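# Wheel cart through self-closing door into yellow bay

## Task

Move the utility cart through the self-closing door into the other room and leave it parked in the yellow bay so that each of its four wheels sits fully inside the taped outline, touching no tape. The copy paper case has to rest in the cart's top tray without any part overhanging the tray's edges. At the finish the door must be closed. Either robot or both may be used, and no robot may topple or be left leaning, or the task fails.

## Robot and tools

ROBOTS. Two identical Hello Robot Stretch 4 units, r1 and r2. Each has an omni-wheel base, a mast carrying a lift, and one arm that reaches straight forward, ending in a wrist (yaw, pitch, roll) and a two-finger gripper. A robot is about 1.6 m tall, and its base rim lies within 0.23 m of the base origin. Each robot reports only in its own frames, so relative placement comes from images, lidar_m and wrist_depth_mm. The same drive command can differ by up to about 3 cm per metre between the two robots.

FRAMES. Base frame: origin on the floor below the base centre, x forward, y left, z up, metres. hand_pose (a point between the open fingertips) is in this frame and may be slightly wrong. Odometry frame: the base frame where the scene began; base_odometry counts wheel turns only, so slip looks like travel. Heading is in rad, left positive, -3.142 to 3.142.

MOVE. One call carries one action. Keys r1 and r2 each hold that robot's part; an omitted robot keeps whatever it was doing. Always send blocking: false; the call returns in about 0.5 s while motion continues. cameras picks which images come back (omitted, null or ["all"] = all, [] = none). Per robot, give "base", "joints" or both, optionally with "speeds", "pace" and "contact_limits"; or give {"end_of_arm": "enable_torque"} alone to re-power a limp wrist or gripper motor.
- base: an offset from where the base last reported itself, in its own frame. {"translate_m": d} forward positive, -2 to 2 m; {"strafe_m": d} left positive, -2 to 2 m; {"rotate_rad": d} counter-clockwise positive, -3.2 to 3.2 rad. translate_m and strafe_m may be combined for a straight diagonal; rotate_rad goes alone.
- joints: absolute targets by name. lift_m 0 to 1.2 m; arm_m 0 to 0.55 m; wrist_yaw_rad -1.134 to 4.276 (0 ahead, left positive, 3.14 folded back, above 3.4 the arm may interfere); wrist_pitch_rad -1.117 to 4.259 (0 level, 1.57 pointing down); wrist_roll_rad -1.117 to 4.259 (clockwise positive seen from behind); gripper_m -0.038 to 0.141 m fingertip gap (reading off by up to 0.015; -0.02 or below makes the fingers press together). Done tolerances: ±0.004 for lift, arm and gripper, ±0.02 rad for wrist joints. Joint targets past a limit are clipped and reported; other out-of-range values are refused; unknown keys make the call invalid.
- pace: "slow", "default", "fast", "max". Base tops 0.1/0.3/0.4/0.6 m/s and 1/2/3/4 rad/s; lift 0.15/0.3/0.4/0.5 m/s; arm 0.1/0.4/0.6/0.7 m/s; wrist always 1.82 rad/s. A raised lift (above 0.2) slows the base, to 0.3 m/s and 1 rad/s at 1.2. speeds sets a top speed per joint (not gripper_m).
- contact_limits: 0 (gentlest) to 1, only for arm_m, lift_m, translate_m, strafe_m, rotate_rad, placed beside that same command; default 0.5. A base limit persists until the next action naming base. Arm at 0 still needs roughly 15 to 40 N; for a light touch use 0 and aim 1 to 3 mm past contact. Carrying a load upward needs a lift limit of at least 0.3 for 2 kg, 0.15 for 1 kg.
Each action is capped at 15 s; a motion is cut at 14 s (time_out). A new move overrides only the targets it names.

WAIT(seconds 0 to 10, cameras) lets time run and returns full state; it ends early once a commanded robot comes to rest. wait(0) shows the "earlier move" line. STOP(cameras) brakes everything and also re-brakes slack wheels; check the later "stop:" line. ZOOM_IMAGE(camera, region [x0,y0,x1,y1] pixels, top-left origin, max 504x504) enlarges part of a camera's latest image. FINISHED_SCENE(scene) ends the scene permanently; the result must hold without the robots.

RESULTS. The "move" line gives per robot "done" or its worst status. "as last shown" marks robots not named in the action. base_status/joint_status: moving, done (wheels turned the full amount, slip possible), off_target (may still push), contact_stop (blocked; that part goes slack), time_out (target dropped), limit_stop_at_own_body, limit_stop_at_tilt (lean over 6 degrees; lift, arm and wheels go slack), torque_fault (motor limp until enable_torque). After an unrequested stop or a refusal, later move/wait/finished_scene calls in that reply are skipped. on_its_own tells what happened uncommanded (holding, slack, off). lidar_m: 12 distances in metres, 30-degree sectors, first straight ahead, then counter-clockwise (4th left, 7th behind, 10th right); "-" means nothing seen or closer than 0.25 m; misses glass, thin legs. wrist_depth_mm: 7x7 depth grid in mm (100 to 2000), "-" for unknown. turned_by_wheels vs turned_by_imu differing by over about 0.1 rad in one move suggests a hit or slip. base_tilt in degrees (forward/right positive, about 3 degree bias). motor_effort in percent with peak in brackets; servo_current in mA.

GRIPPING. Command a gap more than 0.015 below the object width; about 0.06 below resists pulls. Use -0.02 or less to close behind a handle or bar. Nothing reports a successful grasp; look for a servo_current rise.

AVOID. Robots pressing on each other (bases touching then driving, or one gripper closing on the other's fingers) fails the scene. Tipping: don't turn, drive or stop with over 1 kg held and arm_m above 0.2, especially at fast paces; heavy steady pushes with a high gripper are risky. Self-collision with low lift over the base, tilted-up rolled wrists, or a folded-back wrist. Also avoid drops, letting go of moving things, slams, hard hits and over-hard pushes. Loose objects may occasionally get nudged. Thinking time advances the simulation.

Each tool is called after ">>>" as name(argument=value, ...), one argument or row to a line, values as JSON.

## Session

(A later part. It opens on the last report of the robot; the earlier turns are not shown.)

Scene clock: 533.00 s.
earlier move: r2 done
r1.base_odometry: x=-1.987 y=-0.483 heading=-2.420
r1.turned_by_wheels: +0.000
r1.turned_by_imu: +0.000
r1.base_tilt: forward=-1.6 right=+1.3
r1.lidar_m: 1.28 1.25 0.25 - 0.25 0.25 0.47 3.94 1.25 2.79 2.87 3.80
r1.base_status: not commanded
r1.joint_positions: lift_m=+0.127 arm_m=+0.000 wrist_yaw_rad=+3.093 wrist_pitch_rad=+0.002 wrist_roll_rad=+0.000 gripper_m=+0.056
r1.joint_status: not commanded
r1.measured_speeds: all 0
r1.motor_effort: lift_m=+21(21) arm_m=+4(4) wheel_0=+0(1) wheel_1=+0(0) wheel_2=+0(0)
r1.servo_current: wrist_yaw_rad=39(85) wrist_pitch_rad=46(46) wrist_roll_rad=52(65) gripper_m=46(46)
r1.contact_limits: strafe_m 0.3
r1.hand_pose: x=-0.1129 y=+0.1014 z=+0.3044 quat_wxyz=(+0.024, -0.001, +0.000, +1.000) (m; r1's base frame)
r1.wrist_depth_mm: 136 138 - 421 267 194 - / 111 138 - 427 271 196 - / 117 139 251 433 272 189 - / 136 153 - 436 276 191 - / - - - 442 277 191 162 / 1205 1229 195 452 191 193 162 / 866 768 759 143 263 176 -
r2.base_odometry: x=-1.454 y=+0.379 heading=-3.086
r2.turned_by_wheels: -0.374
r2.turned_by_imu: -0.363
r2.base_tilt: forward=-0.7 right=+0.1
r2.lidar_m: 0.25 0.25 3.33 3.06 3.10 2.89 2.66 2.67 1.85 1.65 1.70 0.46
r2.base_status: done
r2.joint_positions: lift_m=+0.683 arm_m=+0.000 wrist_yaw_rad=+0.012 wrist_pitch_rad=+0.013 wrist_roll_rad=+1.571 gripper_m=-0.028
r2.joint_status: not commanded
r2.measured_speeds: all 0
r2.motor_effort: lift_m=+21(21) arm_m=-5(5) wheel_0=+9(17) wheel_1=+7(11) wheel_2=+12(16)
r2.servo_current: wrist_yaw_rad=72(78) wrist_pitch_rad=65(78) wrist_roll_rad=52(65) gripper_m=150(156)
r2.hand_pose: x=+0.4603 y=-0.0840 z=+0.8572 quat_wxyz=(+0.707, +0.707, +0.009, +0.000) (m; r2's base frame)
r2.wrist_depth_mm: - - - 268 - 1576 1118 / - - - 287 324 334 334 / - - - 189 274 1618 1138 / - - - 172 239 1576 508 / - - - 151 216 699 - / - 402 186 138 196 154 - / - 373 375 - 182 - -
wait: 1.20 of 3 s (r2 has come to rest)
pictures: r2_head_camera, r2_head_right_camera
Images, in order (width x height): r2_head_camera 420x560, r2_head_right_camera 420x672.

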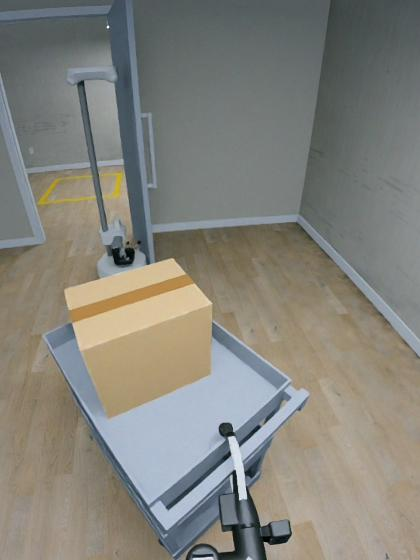

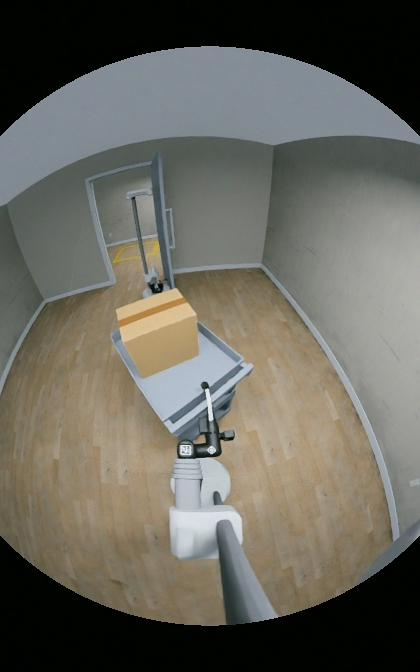

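>>> move(
  blocking=false,
  cameras=[],
  r2={"base":{"translate_m":-0.4,"strafe_m":0.35}},
)

>>> wait(
  seconds=5,
  cameras=["r2_head_camera","r2_head_right_camera"],
)

Scene clock: 546.47 s.
move: r2 moving
r1: as last shown
r1.lidar_m: 1.30 1.26 0.25 - 0.25 0.25 0.44 3.94 1.23 2.78 2.88 3.80
r1.servo_current: wrist_yaw_rad=33(59) wrist_pitch_rad=46(46) wrist_roll_rad=33(59) gripper_m=39(46)
r1.contact_limits: strafe_m 0.3
r1.wrist_depth_mm: 136 138 - 424 268 195 - / 111 138 - 430 270 196 - / 117 139 251 436 273 189 - / 136 153 - 436 274 190 - / - - - 442 277 191 162 / 1182 1229 194 452 191 192 162 / 866 759 768 143 263 176 -
r2.base_odometry: x=-1.428 y=+0.359 heading=-3.085
r2.turned_by_wheels: +0.001
r2.turned_by_imu: +0.001
r2.base_tilt: forward=-0.7 right=+0.1
r2.lidar_m: 0.25 0.26 3.37 3.04 3.07 2.88 2.62 2.66 1.87 1.69 1.70 0.44
r2.base_status: translate_m moving; strafe_m moving
r2.joint_positions: lift_m=+0.683 arm_m=+0.000 wrist_yaw_rad=+0.012 wrist_pitch_rad=+0.013 wrist_roll_rad=+1.570 gripper_m=-0.028
r2.joint_status: not commanded
r2.measured_speeds: translate_m=-0.097 strafe_m=+0.084 rotate_rad=+0.003 lift_m=+0.000 arm_m=+0.000 wrist_yaw_rad=+0.000 wrist_pitch_rad=+0.000 wrist_roll_rad=-0.005
r2.motor_effort: lift_m=+21(22) arm_m=-4(5) wheel_0=-11(12) wheel_1=+7(8) wheel_2=+15(19)
r2.servo_current: wrist_yaw_rad=65(85) wrist_pitch_rad=65(72) wrist_roll_rad=39(59) gripper_m=137(150)
r2.hand_pose: x=+0.4603 y=-0.0840 z=+0.8572 quat_wxyz=(+0.707, +0.707, +0.009, +0.000) (m; r2's base frame)
r2.wrist_depth_mm: - - - 272 - 1576 1138 / - - - 218 322 334 336 / - - - 186 270 1661 466 / - - - 170 237 1661 504 / - - - 151 215 647 - / - 399 184 138 196 157 - / - 370 375 - 183 - -
pictures: none
No camera images: "cameras" was empty.

Scene clock: 549.17 s.
earlier move: r2 done
r1.base_odometry: x=-1.987 y=-0.483 heading=-2.420
r1.turned_by_wheels: +0.000
r1.turned_by_imu: +0.000
r1.base_tilt: forward=-1.6 right=+1.3
r1.lidar_m: 1.59 1.75 0.25 - 0.26 0.25 0.44 3.91 1.25 2.77 2.86 3.80
r1.base_status: not commanded
r1.joint_positions: lift_m=+0.127 arm_m=+0.000 wrist_yaw_rad=+3.093 wrist_pitch_rad=+0.002 wrist_roll_rad=+0.000 gripper_m=+0.056
r1.joint_status: not commanded
r1.measured_speeds: all 0
r1.motor_effort: lift_m=+21(21) arm_m=+4(4) wheel_0=+0(1) wheel_1=+0(0) wheel_2=+0(0)
r1.servo_current: wrist_yaw_rad=59(72) wrist_pitch_rad=39(59) wrist_roll_rad=59(72) gripper_m=46(52)
r1.contact_limits: strafe_m 0.3
r1.hand_pose: x=-0.1129 y=+0.1014 z=+0.3044 quat_wxyz=(+0.024, -0.001, +0.000, +1.000) (m; r1's base frame)
r1.wrist_depth_mm: 136 138 - 424 270 195 - / 111 139 - 427 271 196 - / 117 139 250 433 273 190 - / 136 153 - 442 274 190 - / - - - 442 276 191 161 / 1229 1205 194 449 190 191 162 / 866 750 759 143 262 176 -
r2.base_odometry: x=-1.035 y=+0.052 heading=-3.085
r2.turned_by_wheels: +0.000
r2.turned_by_imu: -0.002
r2.base_tilt: forward=-0.6 right=+0.1
r2.lidar_m: 0.35 0.40 2.93 2.65 2.68 2.54 2.31 2.33 2.23 2.07 2.09 0.39
r2.base_status: done
r2.joint_positions: lift_m=+0.683 arm_m=+0.000 wrist_yaw_rad=-0.003 wrist_pitch_rad=+0.013 wrist_roll_rad=+1.568 gripper_m=-0.028
r2.joint_status: not commanded
r2.measured_speeds: all 0
r2.motor_effort: lift_m=+21(22) arm_m=-5(5) wheel_0=-3(21) wheel_1=+4(8) wheel_2=+4(19)
r2.servo_current: wrist_yaw_rad=52(85) wrist_pitch_rad=72(72) wrist_roll_rad=46(72) gripper_m=137(156)
r2.hand_pose: x=+0.4591 y=-0.0883 z=+0.8572 quat_wxyz=(+0.708, +0.706, +0.003, -0.006) (m; r2's base frame)
r2.wrist_depth_mm: - - - 118 176 1366 - / - - 436 120 179 - - / - 377 375 123 183 - - / - 397 397 186 187 - - / - 421 421 128 191 - - / - 449 178 132 195 154 - / - - - - 129 1537 459
wait: 2.70 of 5 s (r2 has come to rest)
pictures: r2_head_camera, r2_head_right_camera
Images, in order (width x height): r2_head_camera 420x560, r2_head_right_camera 420x672.

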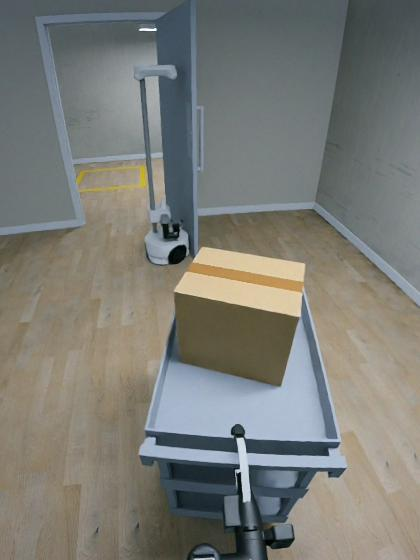

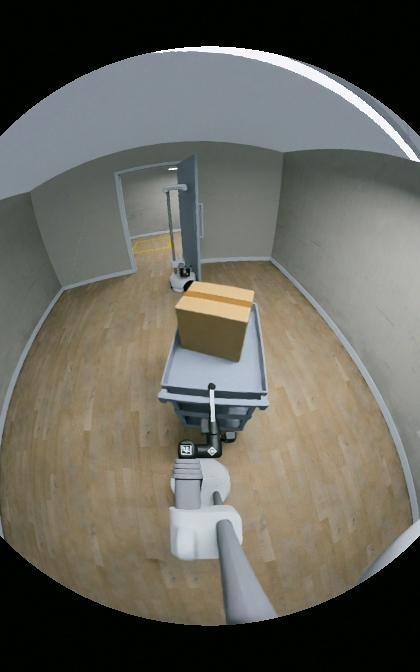

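>>> move(
  blocking=false,
  cameras=[],
  r2={"base":{"rotate_rad":-0.65},"pace":"slow"},
)

>>> wait(
  seconds=3,
  cameras=[],
)

>>> move(
  blocking=false,
  cameras=[],
  r2={"base":{"translate_m":-0.35,"strafe_m":0.35}},
)

>>> wait(
  seconds=5,
  cameras=["r2_head_right_camera"],
)

Scene clock: 557.17 s.
move: r2 moving
r1: as last shown
r1.lidar_m: 1.56 1.74 0.25 - 0.25 0.25 0.45 3.92 1.25 2.78 2.86 3.81
r1.motor_effort: lift_m=+21(21) arm_m=+4(4) wheel_0=+0(0) wheel_1=+0(0) wheel_2=+0(0)
r1.servo_current: wrist_yaw_rad=59(65) wrist_pitch_rad=39(46) wrist_roll_rad=52(59) gripper_m=46(46)
r1.contact_limits: strafe_m 0.3
r1.wrist_depth_mm: 136 138 - 424 268 195 - / 111 138 - 430 271 197 - / 117 139 250 436 274 189 - / 136 152 - 439 276 190 - / - - - 445 276 191 162 / 1205 1229 193 452 191 191 162 / 854 759 759 143 263 177 -
r2.base_odometry: x=-1.035 y=+0.052 heading=+3.074
r2.turned_by_wheels: -0.124
r2.turned_by_imu: -0.120
r2.base_tilt: forward=-0.7 right=+0.1
r2.lidar_m: 0.35 0.37 3.08 2.66 2.63 2.72 2.29 2.32 2.44 2.06 2.06 0.41
r2.base_status: rotate_rad moving
r2.joint_positions: lift_m=+0.683 arm_m=+0.000 wrist_yaw_rad=+0.012 wrist_pitch_rad=+0.013 wrist_roll_rad=+1.569 gripper_m=-0.028
r2.joint_status: not commanded
r2.measured_speeds: translate_m=+0.001 strafe_m=+0.001 rotate_rad=-0.492 lift_m=+0.000 arm_m=+0.000 wrist_yaw_rad=+0.028 wrist_pitch_rad=+0.000 wrist_roll_rad=+0.008
r2.motor_effort: lift_m=+21(21) arm_m=-4(5) wheel_0=+13(15) wheel_1=+8(9) wheel_2=+15(15)
r2.servo_current: wrist_yaw_rad=85(85) wrist_pitch_rad=72(72) wrist_roll_rad=52(52) gripper_m=150(150)
r2.hand_pose: x=+0.4604 y=-0.0839 z=+0.8572 quat_wxyz=(+0.708, +0.707, +0.009, +0.000) (m; r2's base frame)
r2.wrist_depth_mm: - - - 186 187 1430 1118 / - - - 128 189 707 - / - 384 382 129 189 - - / - 392 394 130 191 809 - / - 410 410 131 193 - - / - 430 178 132 194 158 - / - 452 449 - 195 500 -
pictures: none
No camera images: "cameras" was empty.

Scene clock: 558.60 s.
earlier move: r2 done
r1.base_odometry: x=-1.987 y=-0.483 heading=-2.420
r1.turned_by_wheels: +0.000
r1.turned_by_imu: +0.000
r1.base_tilt: forward=-1.6 right=+1.3
r1.lidar_m: 1.75 1.80 0.25 - 0.25 0.25 0.46 3.92 1.22 2.79 2.86 3.83
r1.base_status: not commanded
r1.joint_positions: lift_m=+0.127 arm_m=+0.000 wrist_yaw_rad=+3.093 wrist_pitch_rad=+0.002 wrist_roll_rad=+0.000 gripper_m=+0.056
r1.joint_status: not commanded
r1.measured_speeds: all 0
r1.motor_effort: lift_m=+21(21) arm_m=+4(4) wheel_0=+0(1) wheel_1=+0(0) wheel_2=+0(0)
r1.servo_current: wrist_yaw_rad=52(72) wrist_pitch_rad=46(52) wrist_roll_rad=33(59) gripper_m=46(46)
r1.contact_limits: strafe_m 0.3
r1.hand_pose: x=-0.1129 y=+0.1014 z=+0.3044 quat_wxyz=(+0.024, -0.001, +0.000, +1.000) (m; r1's base frame)
r1.wrist_depth_mm: 136 138 - 421 270 195 - / 111 138 - 427 271 196 - / 117 139 250 436 274 190 - / 136 153 - 436 277 190 - / - - - 439 278 191 161 / 1229 1205 194 452 191 191 162 / 866 759 759 143 263 176 -
r2.base_odometry: x=-1.035 y=+0.052 heading=+2.549
r2.turned_by_wheels: -0.524
r2.turned_by_imu: -0.508
r2.base_tilt: forward=-0.7 right=+0.1
r2.lidar_m: 0.25 0.25 2.49 3.12 2.68 2.67 2.72 2.32 2.31 2.41 2.08 0.47
r2.base_status: done
r2.joint_positions: lift_m=+0.683 arm_m=+0.000 wrist_yaw_rad=+0.018 wrist_pitch_rad=+0.013 wrist_roll_rad=+1.570 gripper_m=-0.028
r2.joint_status: not commanded
r2.measured_speeds: all 0
r2.motor_effort: lift_m=+20(21) arm_m=-4(5) wheel_0=+6(18) wheel_1=+6(11) wheel_2=+7(17)
r2.servo_current: wrist_yaw_rad=98(111) wrist_pitch_rad=72(72) wrist_roll_rad=46(65) gripper_m=143(156)
r2.hand_pose: x=+0.4608 y=-0.0824 z=+0.8573 quat_wxyz=(+0.707, +0.707, +0.011, +0.002) (m; r2's base frame)
r2.wrist_depth_mm: - - - 298 - 1576 1098 / - - - 312 - 1499 1118 / - - - 217 342 1464 1160 / - - - 191 271 1661 477 / - - - 161 230 1661 - / - - 413 143 200 157 - / - 375 179 - 187 154 -
wait: 1.43 of 3 s (r2 has come to rest)
pictures: none
No camera images: "cameras" was empty.

Scene clock: 559.10 s.
move: r2 moving
r1: as last shown
r1.lidar_m: 1.75 1.80 0.25 - 0.25 0.25 0.43 3.94 1.24 2.79 2.85 3.81
r1.motor_effort: lift_m=+21(21) arm_m=+4(4) wheel_0=+0(0) wheel_1=+0(1) wheel_2=+0(0)
r1.servo_current: wrist_yaw_rad=46(59) wrist_pitch_rad=46(46) wrist_roll_rad=59(65) gripper_m=39(46)
r1.contact_limits: strafe_m 0.3
r1.wrist_depth_mm: 136 138 - 424 267 195 - / 111 138 - 427 271 197 - / 117 139 251 433 273 189 - / 136 153 - 439 274 190 - / - - - 442 276 191 161 / 1229 1229 193 449 191 192 162 / 854 759 750 143 263 176 -
r2.base_odometry: x=-1.029 y=+0.021 heading=+2.550
r2.turned_by_wheels: +0.001
r2.turned_by_imu: +0.001
r2.base_tilt: forward=-0.7 right=+0.1
r2.lidar_m: 0.25 0.25 2.52 3.06 2.63 2.61 2.69 2.30 2.31 2.43 2.10 0.45
r2.base_status: translate_m moving; strafe_m moving
r2.joint_positions: lift_m=+0.683 arm_m=+0.000 wrist_yaw_rad=+0.018 wrist_pitch_rad=+0.013 wrist_roll_rad=+1.570 gripper_m=-0.028
r2.joint_status: not commanded
r2.measured_speeds: translate_m=-0.089 strafe_m=+0.088 rotate_rad=+0.000 lift_m=+0.000 arm_m=+0.000 wrist_yaw_rad=+0.000 wrist_pitch_rad=+0.000 wrist_roll_rad=+0.000
r2.motor_effort: lift_m=+21(21) arm_m=-5(5) wheel_0=-8(10) wheel_1=+9(10) wheel_2=+13(15)
r2.servo_current: wrist_yaw_rad=98(104) wrist_pitch_rad=72(72) wrist_roll_rad=46(59) gripper_m=150(156)
r2.hand_pose: x=+0.4608 y=-0.0824 z=+0.8573 quat_wxyz=(+0.707, +0.707, +0.011, +0.002) (m; r2's base frame)
r2.wrist_depth_mm: - - - 293 - 1576 1118 / - - - 306 349 1430 1078 / - - - 215 345 1464 418 / - - - 185 263 1618 488 / - - - 154 226 1708 - / - 404 410 141 197 157 - / - 375 370 - 185 - -
pictures: none
No camera images: "cameras" was empty.

Scene clock: 561.70 s.
earlier move: r2 done
r1.base_odometry: x=-1.987 y=-0.483 heading=-2.420
r1.turned_by_wheels: +0.000
r1.turned_by_imu: +0.000
r1.base_tilt: forward=-1.6 right=+1.2
r1.lidar_m: 1.83 2.88 0.25 - 0.25 0.25 0.47 3.93 1.25 2.77 2.88 2.66
r1.base_status: not commanded
r1.joint_positions: lift_m=+0.127 arm_m=+0.000 wrist_yaw_rad=+3.093 wrist_pitch_rad=+0.002 wrist_roll_rad=+0.000 gripper_m=+0.056
r1.joint_status: not commanded
r1.measured_speeds: all 0
r1.motor_effort: lift_m=+21(21) arm_m=+4(4) wheel_0=+0(1) wheel_1=+0(1) wheel_2=+0(0)
r1.servo_current: wrist_yaw_rad=46(72) wrist_pitch_rad=33(59) wrist_roll_rad=46(65) gripper_m=46(46)
r1.contact_limits: strafe_m 0.3
r1.hand_pose: x=-0.1129 y=+0.1014 z=+0.3044 quat_wxyz=(+0.024, -0.001, +0.000, +1.000) (m; r1's base frame)
r1.wrist_depth_mm: 136 138 - 421 267 195 - / 111 138 - 427 271 196 - / 117 138 250 436 273 190 - / 136 153 - 436 277 190 - / - - - 442 276 191 162 / 1229 1229 194 452 191 192 162 / 854 759 759 143 262 176 -
r2.base_odometry: x=-0.940 y=-0.433 heading=+2.550
r2.turned_by_wheels: +0.000
r2.turned_by_imu: -0.003
r2.base_tilt: forward=-0.6 right=+0.0
r2.lidar_m: 0.37 0.38 3.46 2.52 2.19 2.14 2.54 2.27 2.32 2.67 2.58 0.39
r2.base_status: done
r2.joint_positions: lift_m=+0.683 arm_m=+0.000 wrist_yaw_rad=-0.003 wrist_pitch_rad=+0.013 wrist_roll_rad=+1.566 gripper_m=-0.028
r2.joint_status: not commanded
r2.measured_speeds: all 0
r2.motor_effort: lift_m=+19(21) arm_m=-5(5) wheel_0=-1(20) wheel_1=+3(10) wheel_2=+4(15)
r2.servo_current: wrist_yaw_rad=46(104) wrist_pitch_rad=72(72) wrist_roll_rad=39(65) gripper_m=143(156)
r2.hand_pose: x=+0.4591 y=-0.0883 z=+0.8574 quat_wxyz=(+0.709, +0.705, +0.003, -0.006) (m; r2's base frame)
r2.wrist_depth_mm: - - - 185 186 1464 1118 / - - - 127 188 668 - / - 382 382 129 190 - - / - 397 397 130 192 - - / - 415 415 132 194 - - / - 433 178 134 195 154 - / - - 459 - 129 569 -
wait: 2.60 of 5 s (r2 has come to rest)
pictures: r2_head_right_camera
Images, in order (width x height): r2_head_right_camera 420x672.

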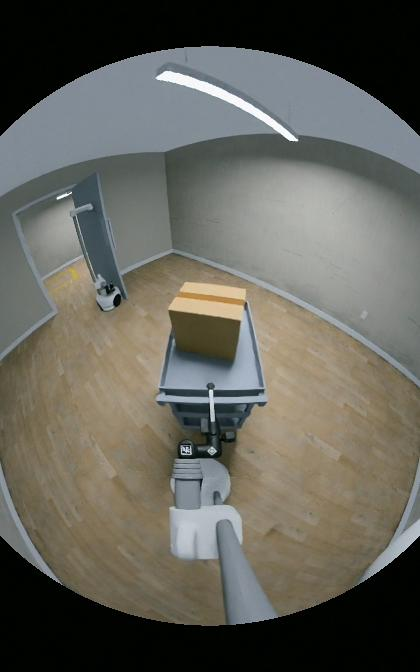

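>>> move(
  blocking=false,
  cameras=[],
  r2={"base":{"rotate_rad":-0.65},"pace":"slow"},
)

>>> wait(
  seconds=3,
  cameras=[],
)

>>> move(
  blocking=false,
  cameras=[],
  r2={"base":{"translate_m":-0.25,"strafe_m":0.36}},
)

>>> wait(
  seconds=5,
  cameras=["r2_head_right_camera"],
)

Scene clock: 577.60 s.
move: r2 moving
r1: as last shown
r1.base_tilt: forward=-1.6 right=+1.3
r1.lidar_m: 1.84 2.88 0.25 - 0.25 0.25 0.44 3.91 1.24 2.80 2.86 2.63
r1.motor_effort: lift_m=+21(21) arm_m=+4(4) wheel_0=+0(1) wheel_1=+0(0) wheel_2=+0(0)
r1.servo_current: wrist_yaw_rad=52(65) wrist_pitch_rad=39(46) wrist_roll_rad=46(65) gripper_m=46(46)
r1.contact_limits: strafe_m 0.3
r1.wrist_depth_mm: 136 138 - 418 268 195 - / 111 138 - 430 271 196 - / 117 139 251 436 274 190 - / 136 153 - 439 276 191 - / - - - 445 277 191 162 / 1205 1205 195 452 190 192 162 / 866 759 759 143 263 176 -
r2.base_odometry: x=-0.940 y=-0.433 heading=+2.426
r2.turned_by_wheels: -0.124
r2.turned_by_imu: -0.120
r2.base_tilt: forward=-0.6 right=+0.1
r2.lidar_m: 0.33 0.35 3.51 2.76 2.21 2.16 2.37 2.34 2.29 2.54 2.61 0.40
r2.base_status: rotate_rad moving
r2.joint_positions: lift_m=+0.683 arm_m=+0.000 wrist_yaw_rad=+0.013 wrist_pitch_rad=+0.013 wrist_roll_rad=+1.569 gripper_m=-0.028
r2.joint_status: not commanded
r2.measured_speeds: translate_m=+0.001 strafe_m=-0.001 rotate_rad=-0.487 lift_m=+0.000 arm_m=+0.000 wrist_yaw_rad=+0.003 wrist_pitch_rad=+0.000 wrist_roll_rad=+0.010
r2.motor_effort: lift_m=+20(20) arm_m=-5(5) wheel_0=+17(17) wheel_1=+9(9) wheel_2=+17(17)
r2.servo_current: wrist_yaw_rad=72(72) wrist_pitch_rad=72(72) wrist_roll_rad=39(52) gripper_m=143(150)
r2.hand_pose: x=+0.4605 y=-0.0836 z=+0.8574 quat_wxyz=(+0.708, +0.707, +0.009, +0.000) (m; r2's base frame)
r2.wrist_depth_mm: - - - 139 202 1618 1098 / - - - 138 201 1537 - / - - 462 137 198 - - / - 394 394 137 198 - - / - 404 407 136 196 768 - / - 418 178 135 195 158 - / - 436 430 - 129 - -
pictures: none
No camera images: "cameras" was empty.

Scene clock: 579.03 s.
earlier move: r2 done
r1.base_odometry: x=-1.987 y=-0.483 heading=-2.420
r1.turned_by_wheels: +0.000
r1.turned_by_imu: +0.000
r1.base_tilt: forward=-1.5 right=+1.3
r1.lidar_m: 1.97 2.87 0.25 - 0.25 0.25 0.44 3.92 1.22 2.80 2.86 2.64
r1.base_status: not commanded
r1.joint_positions: lift_m=+0.127 arm_m=+0.000 wrist_yaw_rad=+3.093 wrist_pitch_rad=+0.002 wrist_roll_rad=+0.000 gripper_m=+0.056
r1.joint_status: not commanded
r1.measured_speeds: all 0
r1.motor_effort: lift_m=+21(21) arm_m=+4(4) wheel_0=+0(1) wheel_1=+0(0) wheel_2=+0(0)
r1.servo_current: wrist_yaw_rad=46(72) wrist_pitch_rad=39(52) wrist_roll_rad=46(65) gripper_m=33(46)
r1.contact_limits: strafe_m 0.3
r1.hand_pose: x=-0.1129 y=+0.1014 z=+0.3044 quat_wxyz=(+0.024, -0.001, +0.000, +1.000) (m; r1's base frame)
r1.wrist_depth_mm: 136 138 - 421 268 195 - / 111 138 - 430 271 196 - / 117 138 250 433 273 189 - / 136 153 - 439 274 190 - / - - - 442 276 191 161 / 1205 1205 194 445 191 193 162 / 866 768 759 143 262 176 -
r2.base_odometry: x=-0.940 y=-0.433 heading=+1.902
r2.turned_by_wheels: -0.524
r2.turned_by_imu: -0.508
r2.base_tilt: forward=-0.8 right=+0.0
r2.lidar_m: 0.25 0.25 2.49 3.53 2.73 2.21 2.17 2.37 2.33 2.30 2.52 0.47
r2.base_status: done
r2.joint_positions: lift_m=+0.683 arm_m=+0.000 wrist_yaw_rad=+0.018 wrist_pitch_rad=+0.013 wrist_roll_rad=+1.570 gripper_m=-0.028
r2.joint_status: not commanded
r2.measured_speeds: all 0
r2.on_its_own: wrist_yaw_rad is at rest, and its servo_current (117 mA) is outside its rest range (0 to 104 mA)
r2.motor_effort: lift_m=+20(20) arm_m=-3(6) wheel_0=+6(19) wheel_1=+8(10) wheel_2=+6(18)
r2.servo_current: wrist_yaw_rad=117(117) wrist_pitch_rad=65(72) wrist_roll_rad=39(59) gripper_m=150(150)
r2.hand_pose: x=+0.4608 y=-0.0821 z=+0.8574 quat_wxyz=(+0.707, +0.707, +0.011, +0.002) (m; r2's base frame)
r2.wrist_depth_mm: - - - - - 1618 1118 / - - - 307 - 1576 1138 / - - - 220 342 353 355 / - - - 192 273 1708 466 / - - - 162 230 1708 - / - - - 143 200 157 - / - 377 179 - 187 155 -
wait: 1.43 of 3 s (r2 has come to rest)
pictures: none
No camera images: "cameras" was empty.

Scene clock: 579.53 s.
move: r2 moving
r1: as last shown
r1.base_tilt: forward=-1.6 right=+1.3
r1.lidar_m: 1.98 2.86 0.25 - 0.25 0.25 0.47 3.94 1.25 2.79 2.85 2.59
r1.servo_current: wrist_yaw_rad=72(72) wrist_pitch_rad=46(46) wrist_roll_rad=46(59) gripper_m=39(46)
r1.contact_limits: strafe_m 0.3
r1.wrist_depth_mm: 136 138 - 421 268 194 - / 111 139 - 430 270 196 - / 117 139 250 433 273 190 - / 136 152 - 439 274 190 - / - - - 442 277 191 161 / 1229 1205 193 449 191 192 163 / 878 768 750 143 264 176 -
r2.base_odometry: x=-0.959 y=-0.458 heading=+1.903
r2.turned_by_wheels: +0.001
r2.turned_by_imu: +0.001
r2.base_tilt: forward=-0.6 right=+0.1
r2.lidar_m: 0.25 0.28 2.50 3.48 2.72 2.20 2.17 2.37 2.38 2.33 2.58 0.44
r2.base_status: translate_m moving; strafe_m moving
r2.joint_positions: lift_m=+0.683 arm_m=+0.000 wrist_yaw_rad=+0.018 wrist_pitch_rad=+0.013 wrist_roll_rad=+1.570 gripper_m=-0.028
r2.joint_status: not commanded
r2.measured_speeds: translate_m=-0.069 strafe_m=+0.098 rotate_rad=+0.002 lift_m=+0.000 arm_m=+0.000 wrist_yaw_rad=+0.000 wrist_pitch_rad=+0.000 wrist_roll_rad=+0.000
r2.motor_effort: lift_m=+19(20) arm_m=-4(4) wheel_0=-8(11) wheel_1=+9(12) wheel_2=+14(14)
r2.servo_current: wrist_yaw_rad=111(117) wrist_pitch_rad=72(72) wrist_roll_rad=52(59) gripper_m=156(156)
r2.hand_pose: x=+0.4608 y=-0.0821 z=+0.8574 quat_wxyz=(+0.707, +0.707, +0.011, +0.002) (m; r2's base frame)
r2.wrist_depth_mm: - - - - - 1661 1160 / - - - 300 - 1537 1118 / - - - 217 338 1464 418 / - - - 186 265 1661 477 / - - - 155 227 1661 - / - 410 407 141 198 156 - / - 373 182 - 186 - -
pictures: none
No camera images: "cameras" was empty.

Scene clock: 581.97 s.
earlier move: r2 done
r1.base_odometry: x=-1.987 y=-0.483 heading=-2.420
r1.turned_by_wheels: +0.000
r1.turned_by_imu: +0.000
r1.base_tilt: forward=-1.6 right=+1.3
r1.lidar_m: 2.07 2.88 0.25 - 0.25 0.25 0.46 3.94 1.23 2.78 2.85 2.27
r1.base_status: not commanded
r1.joint_positions: lift_m=+0.127 arm_m=+0.000 wrist_yaw_rad=+3.093 wrist_pitch_rad=+0.002 wrist_roll_rad=+0.000 gripper_m=+0.056
r1.joint_status: not commanded
r1.measured_speeds: all 0
r1.motor_effort: lift_m=+21(21) arm_m=+4(4) wheel_0=+0(1) wheel_1=+0(0) wheel_2=+0(0)
r1.servo_current: wrist_yaw_rad=65(72) wrist_pitch_rad=46(46) wrist_roll_rad=46(72) gripper_m=46(46)
r1.contact_limits: strafe_m 0.3
r1.hand_pose: x=-0.1129 y=+0.1014 z=+0.3044 quat_wxyz=(+0.024, -0.001, +0.000, +1.000) (m; r1's base frame)
r1.wrist_depth_mm: 136 138 - 424 268 195 - / 111 139 - 427 270 196 - / 117 139 250 436 273 189 - / 136 153 - 436 274 190 - / - - - 445 276 191 162 / 1205 1229 194 449 190 191 162 / 866 759 750 143 264 176 -
r2.base_odometry: x=-1.199 y=-0.786 heading=+1.902
r2.turned_by_wheels: +0.000
r2.turned_by_imu: -0.003
r2.base_tilt: forward=-0.6 right=+0.1
r2.lidar_m: 0.37 0.37 2.28 3.16 2.36 1.90 1.87 2.04 2.66 2.61 2.85 0.39
r2.base_status: done
r2.joint_positions: lift_m=+0.683 arm_m=+0.000 wrist_yaw_rad=-0.003 wrist_pitch_rad=+0.013 wrist_roll_rad=+1.566 gripper_m=-0.028
r2.joint_status: not commanded
r2.measured_speeds: all 0
r2.motor_effort: lift_m=+19(20) arm_m=-3(4) wheel_0=-2(22) wheel_1=+2(12) wheel_2=+6(14)
r2.servo_current: wrist_yaw_rad=46(117) wrist_pitch_rad=72(78) wrist_roll_rad=59(65) gripper_m=143(156)
r2.hand_pose: x=+0.4590 y=-0.0884 z=+0.8574 quat_wxyz=(+0.709, +0.706, +0.003, -0.006) (m; r2's base frame)
r2.wrist_depth_mm: - - - 122 181 1464 - / - - - 124 183 - - / - 375 375 126 186 - - / - 397 394 128 189 - - / - 415 418 130 193 - - / - 439 179 133 196 154 - / - - 466 - 129 1397 -
wait: 2.43 of 5 s (r2 has come to rest)
pictures: r2_head_right_camera
Images, in order (width x height): r2_head_right_camera 420x672.

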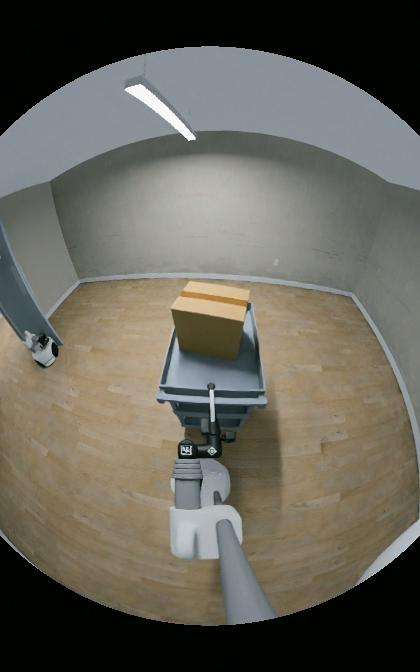

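Works well. Two more cycles.

>>> move(
  blocking=false,
  cameras=[],
  r2={"base":{"rotate_rad":-0.65},"pace":"slow"},
)

>>> wait(
  seconds=3,
  cameras=[],
)

>>> move(
  blocking=false,
  cameras=[],
  r2={"base":{"translate_m":-0.25,"strafe_m":0.36}},
)

>>> wait(
  seconds=5,
  cameras=["r2_head_right_camera"],
)

>>> move(
  blocking=false,
  cameras=[],
  r2={"base":{"rotate_rad":-0.65},"pace":"slow"},
)

>>> wait(
  seconds=3,
  cameras=["r2_head_right_camera"],
)

Scene clock: 593.43 s.
move: r2 moving
r1: as last shown
r1.lidar_m: 2.07 2.87 0.25 - 0.26 0.25 0.46 3.91 1.24 2.78 2.87 2.27
r1.motor_effort: lift_m=+21(21) arm_m=+4(4) wheel_0=+0(0) wheel_1=+0(0) wheel_2=+0(0)
r1.servo_current: wrist_yaw_rad=46(72) wrist_pitch_rad=39(46) wrist_roll_rad=46(72) gripper_m=52(52)
r1.contact_limits: strafe_m 0.3
r1.wrist_depth_mm: 136 138 - 421 268 194 - / 111 138 - 430 271 196 - / 117 139 250 436 273 190 - / 136 153 - 442 276 190 - / - - - 436 276 191 161 / 1205 1205 193 449 191 191 162 / 866 778 759 143 264 176 -
r2.base_odometry: x=-1.199 y=-0.786 heading=+1.778
r2.turned_by_wheels: -0.124
r2.turned_by_imu: -0.120
r2.base_tilt: forward=-0.7 right=+0.1
r2.lidar_m: 0.37 0.36 2.27 3.15 2.65 1.98 1.89 1.96 2.72 2.63 2.77 0.41
r2.base_status: rotate_rad moving
r2.joint_positions: lift_m=+0.683 arm_m=+0.000 wrist_yaw_rad=+0.013 wrist_pitch_rad=+0.013 wrist_roll_rad=+1.569 gripper_m=-0.028
r2.joint_status: not commanded
r2.measured_speeds: translate_m=-0.001 strafe_m=+0.000 rotate_rad=-0.485 lift_m=+0.000 arm_m=+0.000 wrist_yaw_rad=+0.019 wrist_pitch_rad=+0.000 wrist_roll_rad=+0.008
r2.motor_effort: lift_m=+19(20) arm_m=-4(4) wheel_0=+13(14) wheel_1=+8(9) wheel_2=+16(17)
r2.servo_current: wrist_yaw_rad=78(78) wrist_pitch_rad=72(78) wrist_roll_rad=46(52) gripper_m=150(150)
r2.hand_pose: x=+0.4604 y=-0.0837 z=+0.8574 quat_wxyz=(+0.708, +0.707, +0.009, +0.000) (m; r2's base frame)
r2.wrist_depth_mm: - - - 132 193 1499 1118 / - - - 192 194 1464 - / - 469 389 133 194 - - / - 394 394 133 195 809 - / - 407 407 133 195 768 - / - 424 178 134 195 159 - / - 442 445 - 195 155 -
pictures: none
No camera images: "cameras" was empty.

Scene clock: 594.83 s.
earlier move: r2 done
r1.base_odometry: x=-1.987 y=-0.483 heading=-2.420
r1.turned_by_wheels: +0.000
r1.turned_by_imu: +0.000
r1.base_tilt: forward=-1.6 right=+1.3
r1.lidar_m: 2.19 2.88 0.25 - 0.25 0.25 0.48 3.92 1.23 2.79 2.89 2.29
r1.base_status: not commanded
r1.joint_positions: lift_m=+0.127 arm_m=+0.000 wrist_yaw_rad=+3.093 wrist_pitch_rad=+0.002 wrist_roll_rad=+0.000 gripper_m=+0.056
r1.joint_status: not commanded
r1.measured_speeds: all 0
r1.motor_effort: lift_m=+21(21) arm_m=+4(4) wheel_0=+0(1) wheel_1=+0(0) wheel_2=+0(0)
r1.servo_current: wrist_yaw_rad=46(72) wrist_pitch_rad=39(46) wrist_roll_rad=39(72) gripper_m=39(52)
r1.contact_limits: strafe_m 0.3
r1.hand_pose: x=-0.1129 y=+0.1014 z=+0.3044 quat_wxyz=(+0.024, -0.001, +0.000, +1.000) (m; r1's base frame)
r1.wrist_depth_mm: 136 138 - 424 268 195 - / 111 138 - 424 271 196 - / 117 139 251 433 272 189 - / 136 153 - 436 274 190 - / - - - 445 276 192 161 / 1229 1182 193 449 191 191 162 / 854 750 768 143 265 176 -
r2.base_odometry: x=-1.199 y=-0.787 heading=+1.254
r2.turned_by_wheels: -0.524
r2.turned_by_imu: -0.508
r2.base_tilt: forward=-0.7 right=+0.1
r2.lidar_m: 0.25 0.25 3.00 2.31 3.18 2.68 1.93 1.88 1.94 2.75 2.63 0.42
r2.base_status: done
r2.joint_positions: lift_m=+0.683 arm_m=+0.000 wrist_yaw_rad=+0.017 wrist_pitch_rad=+0.013 wrist_roll_rad=+1.570 gripper_m=-0.028
r2.joint_status: not commanded
r2.measured_speeds: all 0
r2.motor_effort: lift_m=+19(20) arm_m=+4(5) wheel_0=+7(19) wheel_1=+7(10) wheel_2=+6(19)
r2.servo_current: wrist_yaw_rad=98(104) wrist_pitch_rad=72(78) wrist_roll_rad=46(59) gripper_m=143(150)
r2.hand_pose: x=+0.4607 y=-0.0826 z=+0.8574 quat_wxyz=(+0.707, +0.707, +0.010, +0.001) (m; r2's base frame)
r2.wrist_depth_mm: - - - - - 1576 1118 / - - - 294 - 1537 1118 / - - - 218 332 1430 402 / - - - 187 266 1618 473 / - - - 160 227 1618 - / - 410 404 142 198 157 - / - 373 179 - 186 - -
wait: 1.40 of 3 s (r2 has come to rest)
pictures: none
No camera images: "cameras" was empty.

Scene clock: 595.33 s.
move: r2 moving
r1: as last shown
r1.lidar_m: 2.17 2.89 0.25 - 0.25 0.25 0.45 3.93 1.25 2.79 2.87 2.24
r1.servo_current: wrist_yaw_rad=52(65) wrist_pitch_rad=39(46) wrist_roll_rad=39(59) gripper_m=39(46)
r1.contact_limits: strafe_m 0.3
r1.wrist_depth_mm: 136 138 - 421 268 195 - / 111 138 - 427 271 196 - / 117 138 251 433 273 189 - / 136 153 - 439 274 190 - / - - - 442 277 192 161 / 1229 1255 193 449 191 191 162 / 866 768 768 143 263 176 -
r2.base_odometry: x=-1.229 y=-0.795 heading=+1.255
r2.turned_by_wheels: +0.001
r2.turned_by_imu: +0.001
r2.base_tilt: forward=-0.7 right=+0.1
r2.lidar_m: 0.25 0.25 3.01 2.23 3.15 2.65 1.96 1.86 1.95 2.74 2.65 0.44
r2.base_status: translate_m moving; strafe_m moving
r2.joint_positions: lift_m=+0.683 arm_m=+0.000 wrist_yaw_rad=+0.017 wrist_pitch_rad=+0.013 wrist_roll_rad=+1.570 gripper_m=-0.028
r2.joint_status: not commanded
r2.measured_speeds: translate_m=-0.068 strafe_m=+0.100 rotate_rad=-0.002 lift_m=+0.000 arm_m=+0.000 wrist_yaw_rad=+0.000 wrist_pitch_rad=+0.000 wrist_roll_rad=+0.000
r2.motor_effort: lift_m=+19(20) arm_m=+4(4) wheel_0=-5(14) wheel_1=+8(12) wheel_2=+13(13)
r2.servo_current: wrist_yaw_rad=91(104) wrist_pitch_rad=65(72) wrist_roll_rad=52(59) gripper_m=143(156)
r2.hand_pose: x=+0.4607 y=-0.0826 z=+0.8574 quat_wxyz=(+0.707, +0.707, +0.010, +0.001) (m; r2's base frame)
r2.wrist_depth_mm: - - - 289 - 1618 1138 / - - - 245 - 1430 1078 / - - - 208 304 1576 1138 / - - - 237 258 1618 488 / - - - 156 223 1661 - / - 404 404 141 200 156 - / - 370 368 - 185 - -
pictures: none
No camera images: "cameras" was empty.

Scene clock: 597.77 s.
earlier move: r2 done
r1.base_odometry: x=-1.987 y=-0.483 heading=-2.420
r1.turned_by_wheels: +0.000
r1.turned_by_imu: +0.000
r1.base_tilt: forward=-1.6 right=+1.3
r1.lidar_m: 2.02 2.88 0.25 - 0.25 0.25 0.44 3.93 1.23 2.78 2.87 1.89
r1.base_status: not commanded
r1.joint_positions: lift_m=+0.127 arm_m=+0.000 wrist_yaw_rad=+3.093 wrist_pitch_rad=+0.002 wrist_roll_rad=+0.000 gripper_m=+0.056
r1.joint_status: not commanded
r1.measured_speeds: all 0
r1.motor_effort: lift_m=+21(21) arm_m=+4(4) wheel_0=-1(1) wheel_1=+0(0) wheel_2=+0(0)
r1.servo_current: wrist_yaw_rad=46(65) wrist_pitch_rad=46(52) wrist_roll_rad=59(72) gripper_m=39(52)
r1.contact_limits: strafe_m 0.3
r1.hand_pose: x=-0.1129 y=+0.1014 z=+0.3044 quat_wxyz=(+0.024, -0.001, +0.000, +1.000) (m; r1's base frame)
r1.wrist_depth_mm: 136 138 - 424 267 195 - / 111 138 - 427 271 196 - / 117 139 252 436 274 190 - / 136 153 - 439 274 190 - / - - - 442 276 191 162 / 1205 1205 193 449 191 192 162 / 866 759 750 143 264 176 -
r2.base_odometry: x=-1.619 y=-0.912 heading=+1.254
r2.turned_by_wheels: +0.000
r2.turned_by_imu: -0.003
r2.base_tilt: forward=-0.6 right=+0.1
r2.lidar_m: 0.35 0.38 3.03 1.89 2.75 2.61 1.91 1.81 1.92 2.66 3.05 0.38
r2.base_status: done
r2.joint_positions: lift_m=+0.683 arm_m=+0.000 wrist_yaw_rad=-0.003 wrist_pitch_rad=+0.013 wrist_roll_rad=+1.567 gripper_m=-0.028
r2.joint_status: not commanded
r2.measured_speeds: all 0
r2.motor_effort: lift_m=+19(20) arm_m=+4(4) wheel_0=-3(22) wheel_1=+3(12) wheel_2=+7(13)
r2.servo_current: wrist_yaw_rad=52(104) wrist_pitch_rad=65(72) wrist_roll_rad=52(59) gripper_m=156(156)
r2.hand_pose: x=+0.4590 y=-0.0883 z=+0.8574 quat_wxyz=(+0.709, +0.706, +0.003, -0.006) (m; r2's base frame)
r2.wrist_depth_mm: - - - 121 179 1499 - / - - - 122 181 - - / - 377 375 124 185 - - / - 397 394 186 189 - - / - 415 418 128 191 - - / - 439 177 132 195 155 - / - - 469 - 129 1430 -
wait: 2.43 of 5 s (r2 has come to rest)
pictures: r2_head_right_camera
Images, in order (width x height): r2_head_right_camera 420x672.

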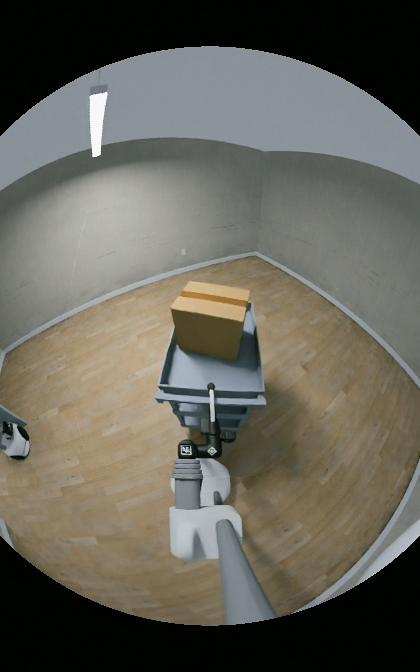

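Scene clock: 598.27 s.
move: r2 moving
r1: as last shown
r1.lidar_m: 2.01 2.89 0.25 - 0.25 0.25 0.47 3.93 1.24 2.78 2.87 1.87
r1.motor_effort: lift_m=+21(21) arm_m=+4(4) wheel_0=+0(0) wheel_1=+0(0) wheel_2=+0(0)
r1.servo_current: wrist_yaw_rad=52(59) wrist_pitch_rad=46(46) wrist_roll_rad=39(59) gripper_m=46(46)
r1.contact_limits: strafe_m 0.3
r1.wrist_depth_mm: 136 138 - 418 268 195 - / 111 138 - 430 271 196 - / 117 139 250 433 272 190 - / 136 153 - 436 276 190 - / - - - 442 277 192 162 / 1205 1229 194 449 191 191 162 / 866 759 759 143 263 176 -
r2.base_odometry: x=-1.619 y=-0.912 heading=+1.130
r2.turned_by_wheels: -0.124
r2.turned_by_imu: -0.120
r2.base_tilt: forward=-0.6 right=+0.0
r2.lidar_m: 0.36 0.36 2.97 1.91 2.72 2.80 1.99 1.83 1.86 2.39 3.06 0.41
r2.base_status: rotate_rad moving
r2.joint_positions: lift_m=+0.683 arm_m=+0.000 wrist_yaw_rad=+0.013 wrist_pitch_rad=+0.013 wrist_roll_rad=+1.570 gripper_m=-0.028
r2.joint_status: not commanded
r2.measured_speeds: translate_m=-0.001 strafe_m=+0.000 rotate_rad=-0.489 lift_m=+0.000 arm_m=+0.000 wrist_yaw_rad=+0.009 wrist_pitch_rad=+0.000 wrist_roll_rad=+0.009
r2.motor_effort: lift_m=+20(20) arm_m=+4(4) wheel_0=+19(19) wheel_1=+8(9) wheel_2=+17(17)
r2.servo_current: wrist_yaw_rad=78(78) wrist_pitch_rad=65(72) wrist_roll_rad=52(59) gripper_m=143(150)
r2.hand_pose: x=+0.4604 y=-0.0837 z=+0.8574 quat_wxyz=(+0.708, +0.707, +0.009, +0.000) (m; r2's base frame)
r2.wrist_depth_mm: - - - 132 193 1537 1098 / - - - 192 193 1499 - / - - 389 132 194 - - / - 394 392 132 194 - - / - 404 407 132 195 768 - / - 418 176 133 195 160 - / - 439 439 - 195 155 -
pictures: none
No camera images: "cameras" was empty.

Scene clock: 599.67 s.
earlier move: r2 done
r1.base_odometry: x=-1.987 y=-0.483 heading=-2.420
r1.turned_by_wheels: +0.000
r1.turned_by_imu: +0.000
r1.base_tilt: forward=-1.6 right=+1.2
r1.lidar_m: 2.18 2.88 0.25 - 0.25 0.25 0.45 3.90 1.27 2.78 2.84 1.86
r1.base_status: not commanded
r1.joint_positions: lift_m=+0.127 arm_m=+0.000 wrist_yaw_rad=+3.093 wrist_pitch_rad=+0.002 wrist_roll_rad=+0.000 gripper_m=+0.056
r1.joint_status: not commanded
r1.measured_speeds: all 0
r1.motor_effort: lift_m=+21(21) arm_m=+4(4) wheel_0=+0(1) wheel_1=+0(0) wheel_2=+0(0)
r1.servo_current: wrist_yaw_rad=33(78) wrist_pitch_rad=39(52) wrist_roll_rad=52(65) gripper_m=46(46)
r1.contact_limits: strafe_m 0.3
r1.hand_pose: x=-0.1129 y=+0.1014 z=+0.3044 quat_wxyz=(+0.024, -0.001, +0.000, +1.000) (m; r1's base frame)
r1.wrist_depth_mm: 136 138 - 421 268 195 - / 111 138 - 430 270 196 - / 117 139 250 433 273 190 - / 136 153 - 442 277 190 - / - - - 442 276 191 162 / 1229 1255 193 445 191 191 162 / 854 768 750 143 263 176 -
r2.base_odometry: x=-1.619 y=-0.912 heading=+0.606
r2.turned_by_wheels: -0.524
r2.turned_by_imu: -0.508
r2.base_tilt: forward=-0.7 right=+0.1
r2.lidar_m: 0.26 0.25 2.91 2.96 1.89 2.73 2.80 1.98 1.83 1.88 2.38 0.46
r2.base_status: done
r2.joint_positions: lift_m=+0.683 arm_m=+0.000 wrist_yaw_rad=+0.017 wrist_pitch_rad=+0.013 wrist_roll_rad=+1.570 gripper_m=-0.028
r2.joint_status: not commanded
r2.measured_speeds: all 0
r2.motor_effort: lift_m=+20(20) arm_m=+4(4) wheel_0=+8(20) wheel_1=+7(9) wheel_2=+6(20)
r2.servo_current: wrist_yaw_rad=98(104) wrist_pitch_rad=72(72) wrist_roll_rad=52(65) gripper_m=143(150)
r2.hand_pose: x=+0.4607 y=-0.0825 z=+0.8574 quat_wxyz=(+0.707, +0.707, +0.010, +0.001) (m; r2's base frame)
r2.wrist_depth_mm: - - - - - 1576 1138 / - - - 291 - 1537 1138 / - - - 220 332 347 349 / - - - 187 267 1618 469 / - - - 160 227 1661 - / - - - 142 198 157 - / - 373 179 - 185 151 -
wait: 1.40 of 3 s (r2 has come to rest)
pictures: r2_head_right_camera
Images, in order (width x height): r2_head_right_camera 420x672.

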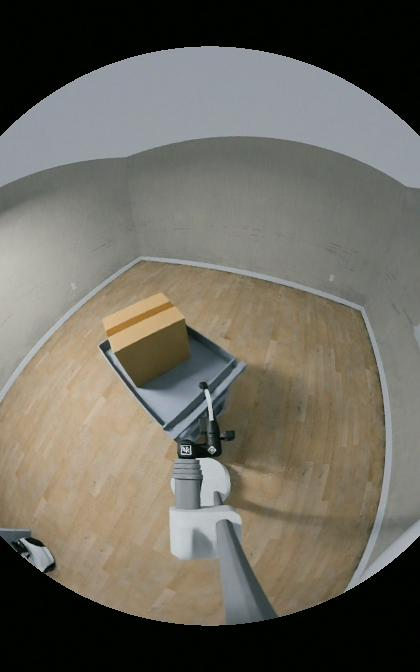

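>>> move(
  blocking=false,
  cameras=[],
  r2={"base":{"translate_m":-0.22,"strafe_m":0.40}},
)

>>> wait(
  seconds=5,
  cameras=[],
)

>>> move(
  blocking=false,
  cameras=[],
  r2={"base":{"rotate_rad":-0.35},"pace":"slow"},
)

>>> wait(
  seconds=3,
  cameras=["r2_head_right_camera","r2_head_left_camera","r1_head_camera","r1_head_left_camera"],
)

Scene clock: 607.23 s.
move: r2 moving
r1: as last shown
r1.base_tilt: forward=-1.6 right=+1.3
r1.lidar_m: 2.18 2.89 0.25 - 0.25 0.25 0.46 3.92 1.24 2.79 2.88 1.87
r1.motor_effort: lift_m=+21(21) arm_m=+4(4) wheel_0=+0(0) wheel_1=+0(0) wheel_2=+0(0)
r1.servo_current: wrist_yaw_rad=59(59) wrist_pitch_rad=26(52) wrist_roll_rad=52(59) gripper_m=39(46)
r1.contact_limits: strafe_m 0.3
r1.wrist_depth_mm: 136 138 - 424 268 195 - / 111 138 - 430 271 196 - / 117 139 251 433 272 189 - / 136 152 - 439 274 191 - / - - - 445 277 191 161 / 1205 1205 194 449 191 191 162 / 866 759 759 143 263 176 -
r2.base_odometry: x=-1.647 y=-0.898 heading=+0.607
r2.turned_by_wheels: +0.001
r2.turned_by_imu: +0.001
r2.base_tilt: forward=-0.6 right=+0.0
r2.lidar_m: 0.26 0.25 2.90 2.96 1.86 2.71 2.76 2.01 1.84 1.90 2.41 0.45
r2.base_status: translate_m moving; strafe_m moving
r2.joint_positions: lift_m=+0.683 arm_m=+0.000 wrist_yaw_rad=+0.017 wrist_pitch_rad=+0.013 wrist_roll_rad=+1.570 gripper_m=-0.028
r2.joint_status: not commanded
r2.measured_speeds: translate_m=-0.059 strafe_m=+0.106 rotate_rad=+0.000 lift_m=+0.000 arm_m=+0.000 wrist_yaw_rad=+0.000 wrist_pitch_rad=+0.000 wrist_roll_rad=+0.000
r2.motor_effort: lift_m=+19(19) arm_m=+4(4) wheel_0=-13(13) wheel_1=+10(13) wheel_2=+10(10)
r2.servo_current: wrist_yaw_rad=98(98) wrist_pitch_rad=59(72) wrist_roll_rad=39(59) gripper_m=143(150)
r2.hand_pose: x=+0.4607 y=-0.0825 z=+0.8574 quat_wxyz=(+0.707, +0.707, +0.010, +0.001) (m; r2's base frame)
r2.wrist_depth_mm: - - - - - 1576 1138 / - - - 249 - 1397 1098 / - - - 209 307 1430 402 / - - - 238 258 1661 473 / - - - 156 222 1618 - / - 404 404 141 196 157 - / - 373 368 - 186 - -
pictures: none
No camera images: "cameras" was empty.

Scene clock: 609.73 s.
earlier move: r2 done
r1.base_odometry: x=-1.987 y=-0.483 heading=-2.420
r1.turned_by_wheels: +0.000
r1.turned_by_imu: +0.000
r1.base_tilt: forward=-1.6 right=+1.2
r1.lidar_m: 1.63 2.86 0.25 - 0.25 0.25 0.42 3.93 1.26 2.79 2.84 1.43
r1.base_status: not commanded
r1.joint_positions: lift_m=+0.127 arm_m=+0.000 wrist_yaw_rad=+3.093 wrist_pitch_rad=+0.002 wrist_roll_rad=+0.000 gripper_m=+0.056
r1.joint_status: not commanded
r1.measured_speeds: all 0
r1.motor_effort: lift_m=+21(21) arm_m=+4(4) wheel_0=+0(1) wheel_1=+0(0) wheel_2=+0(0)
r1.servo_current: wrist_yaw_rad=39(72) wrist_pitch_rad=39(52) wrist_roll_rad=46(72) gripper_m=46(46)
r1.contact_limits: strafe_m 0.3
r1.hand_pose: x=-0.1129 y=+0.1014 z=+0.3044 quat_wxyz=(+0.024, -0.001, +0.000, +1.000) (m; r1's base frame)
r1.wrist_depth_mm: 136 138 - 418 268 195 - / 111 138 - 427 271 196 - / 117 139 251 433 273 190 - / 136 152 - 436 277 191 - / - - - 442 274 191 161 / 1205 1205 194 452 190 192 162 / 878 759 750 143 263 176 -
r2.base_odometry: x=-2.027 y=-0.708 heading=+0.606
r2.turned_by_wheels: +0.000
r2.turned_by_imu: -0.003
r2.base_tilt: forward=-0.6 right=+0.1
r2.lidar_m: 0.34 0.39 2.64 2.67 1.45 1.49 2.41 2.26 2.11 2.16 2.73 0.37
r2.base_status: done
r2.joint_positions: lift_m=+0.683 arm_m=+0.000 wrist_yaw_rad=-0.006 wrist_pitch_rad=+0.013 wrist_roll_rad=+1.566 gripper_m=-0.028
r2.joint_status: not commanded
r2.measured_speeds: all 0
r2.motor_effort: lift_m=+19(20) arm_m=+4(4) wheel_0=-3(21) wheel_1=+2(13) wheel_2=+5(11)
r2.servo_current: wrist_yaw_rad=52(104) wrist_pitch_rad=72(78) wrist_roll_rad=59(59) gripper_m=143(150)
r2.hand_pose: x=+0.4587 y=-0.0891 z=+0.8574 quat_wxyz=(+0.709, +0.706, +0.002, -0.007) (m; r2's base frame)
r2.wrist_depth_mm: - - - 120 178 1464 500 / - - - 121 180 - - / - 377 377 124 184 - - / - 392 394 185 187 - - / - 415 415 128 191 - - / - 442 177 132 195 154 - / - - 469 - 128 544 -
wait: 2.50 of 5 s (r2 has come to rest)
pictures: none
No camera images: "cameras" was empty.

Scene clock: 610.23 s.
move: r2 moving
r1: as last shown
r1.base_tilt: forward=-1.6 right=+1.3
r1.lidar_m: 1.66 2.86 0.25 - 0.25 0.25 0.41 3.91 1.24 2.78 2.87 1.44
r1.servo_current: wrist_yaw_rad=52(72) wrist_pitch_rad=39(46) wrist_roll_rad=39(52) gripper_m=46(46)
r1.contact_limits: strafe_m 0.3
r1.wrist_depth_mm: 136 138 - 424 268 195 - / 111 138 - 430 270 196 - / 117 139 250 433 272 190 - / 136 153 - 436 276 191 - / - - - 445 276 191 162 / 1255 1205 193 449 191 191 162 / 866 759 750 143 263 176 -
r2.base_odometry: x=-2.027 y=-0.708 heading=+0.482
r2.turned_by_wheels: -0.124
r2.turned_by_imu: -0.120
r2.base_tilt: forward=-0.7 right=+0.1
r2.lidar_m: 0.34 0.36 2.62 2.63 1.52 1.45 2.39 2.43 2.11 2.12 2.51 0.38
r2.base_status: rotate_rad moving
r2.joint_positions: lift_m=+0.683 arm_m=+0.000 wrist_yaw_rad=+0.013 wrist_pitch_rad=+0.013 wrist_roll_rad=+1.570 gripper_m=-0.028
r2.joint_status: not commanded
r2.measured_speeds: translate_m=+0.000 strafe_m=-0.001 rotate_rad=-0.484 lift_m=+0.000 arm_m=+0.000 wrist_yaw_rad=+0.025 wrist_pitch_rad=+0.000 wrist_roll_rad=+0.008
r2.motor_effort: lift_m=+19(19) arm_m=+4(4) wheel_0=+16(16) wheel_1=+8(8) wheel_2=+17(17)
r2.servo_current: wrist_yaw_rad=78(78) wrist_pitch_rad=72(78) wrist_roll_rad=46(65) gripper_m=137(150)
r2.hand_pose: x=+0.4604 y=-0.0837 z=+0.8574 quat_wxyz=(+0.708, +0.707, +0.009, +0.000) (m; r2's base frame)
r2.wrist_depth_mm: - - - 187 188 1464 1118 / - - - 129 189 1366 - / - 452 424 130 191 759 - / - 392 392 131 192 809 - / - 404 404 131 193 768 - / - 424 178 132 195 158 - / - 452 442 - 195 155 -
pictures: none
No camera images: "cameras" was empty.

Scene clock: 611.20 s.
earlier move: r2 done
r1.base_odometry: x=-1.987 y=-0.483 heading=-2.420
r1.turned_by_wheels: +0.000
r1.turned_by_imu: +0.000
r1.base_tilt: forward=-1.6 right=+1.3
r1.lidar_m: 1.64 2.88 0.25 - 0.25 0.25 0.45 3.93 1.25 2.79 2.86 1.42
r1.base_status: not commanded
r1.joint_positions: lift_m=+0.127 arm_m=+0.000 wrist_yaw_rad=+3.093 wrist_pitch_rad=+0.002 wrist_roll_rad=+0.000 gripper_m=+0.056
r1.joint_status: not commanded
r1.measured_speeds: all 0
r1.motor_effort: lift_m=+21(21) arm_m=+4(4) wheel_0=+0(1) wheel_1=+0(0) wheel_2=+0(0)
r1.servo_current: wrist_yaw_rad=33(72) wrist_pitch_rad=39(46) wrist_roll_rad=52(65) gripper_m=39(46)
r1.contact_limits: strafe_m 0.3
r1.hand_pose: x=-0.1129 y=+0.1014 z=+0.3044 quat_wxyz=(+0.024, -0.001, +0.000, +1.000) (m; r1's base frame)
r1.wrist_depth_mm: 136 138 - 424 268 195 - / 111 138 - 427 273 196 - / 117 139 251 433 272 189 - / 136 153 - 439 274 191 - / - - - 445 277 191 161 / 1229 1229 194 452 190 192 162 / 866 750 750 143 264 176 -
r2.base_odometry: x=-2.028 y=-0.708 heading=+0.257
r2.turned_by_wheels: -0.225
r2.turned_by_imu: -0.218
r2.base_tilt: forward=-0.7 right=+0.1
r2.lidar_m: 0.28 0.27 2.70 2.64 2.80 1.44 2.38 2.56 2.17 2.09 2.26 0.43
r2.base_status: done
r2.joint_positions: lift_m=+0.683 arm_m=+0.000 wrist_yaw_rad=+0.003 wrist_pitch_rad=+0.013 wrist_roll_rad=+1.570 gripper_m=-0.028
r2.joint_status: not commanded
r2.measured_speeds: all 0
r2.motor_effort: lift_m=+19(19) arm_m=-4(4) wheel_0=+5(17) wheel_1=+6(9) wheel_2=+2(18)
r2.servo_current: wrist_yaw_rad=46(91) wrist_pitch_rad=72(78) wrist_roll_rad=39(65) gripper_m=143(156)
r2.hand_pose: x=+0.4595 y=-0.0866 z=+0.8574 quat_wxyz=(+0.707, +0.707, +0.006, -0.003) (m; r2's base frame)
r2.wrist_depth_mm: - - - 245 277 279 283 / - - - 241 254 1464 1118 / - - - 224 232 1576 477 / - - - 211 218 741 - / - 399 402 146 204 - - / - 392 178 138 193 156 - / - 379 384 - 179 155 -
wait: 0.97 of 3 s (r2 has come to rest)
pictures: r1_head_camera, r1_head_left_camera, r2_head_left_camera, r2_head_right_camera
Images, in order (width x height): r1_head_camera 420x560, r1_head_left_camera 420x672, r2_head_left_camera 420x672, r2_head_right_camera 420x672.

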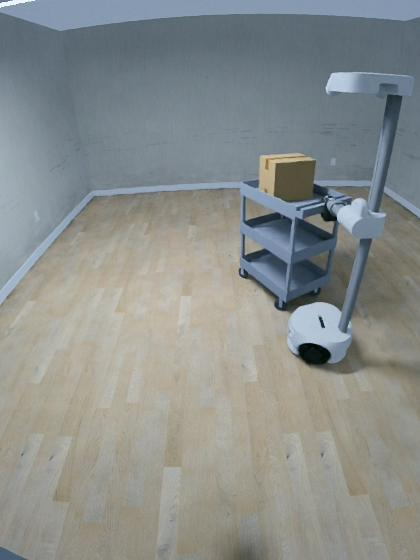

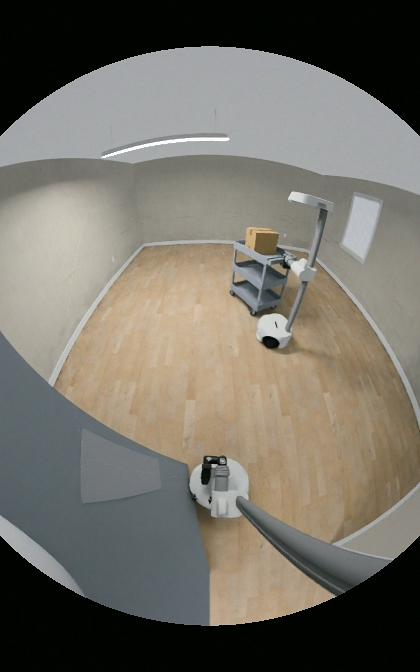

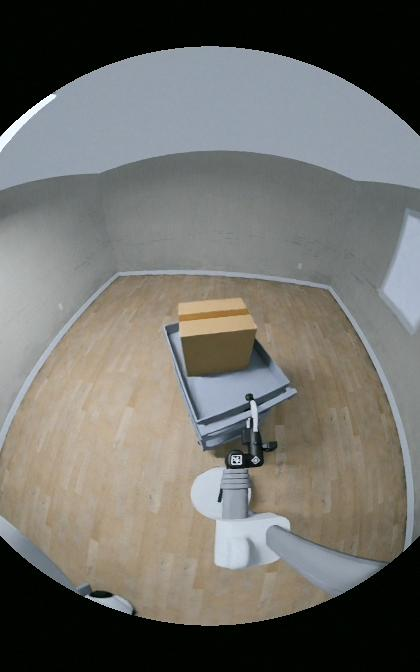

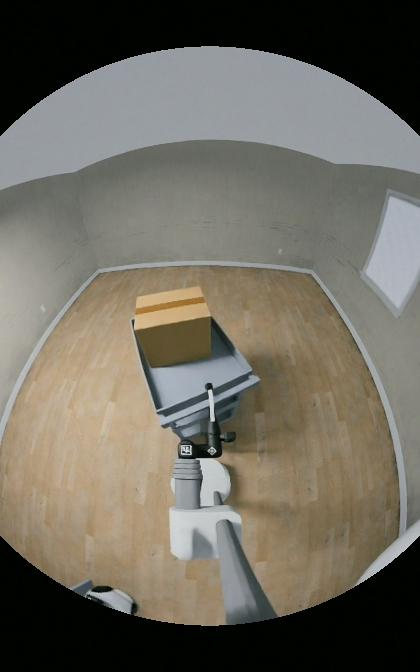

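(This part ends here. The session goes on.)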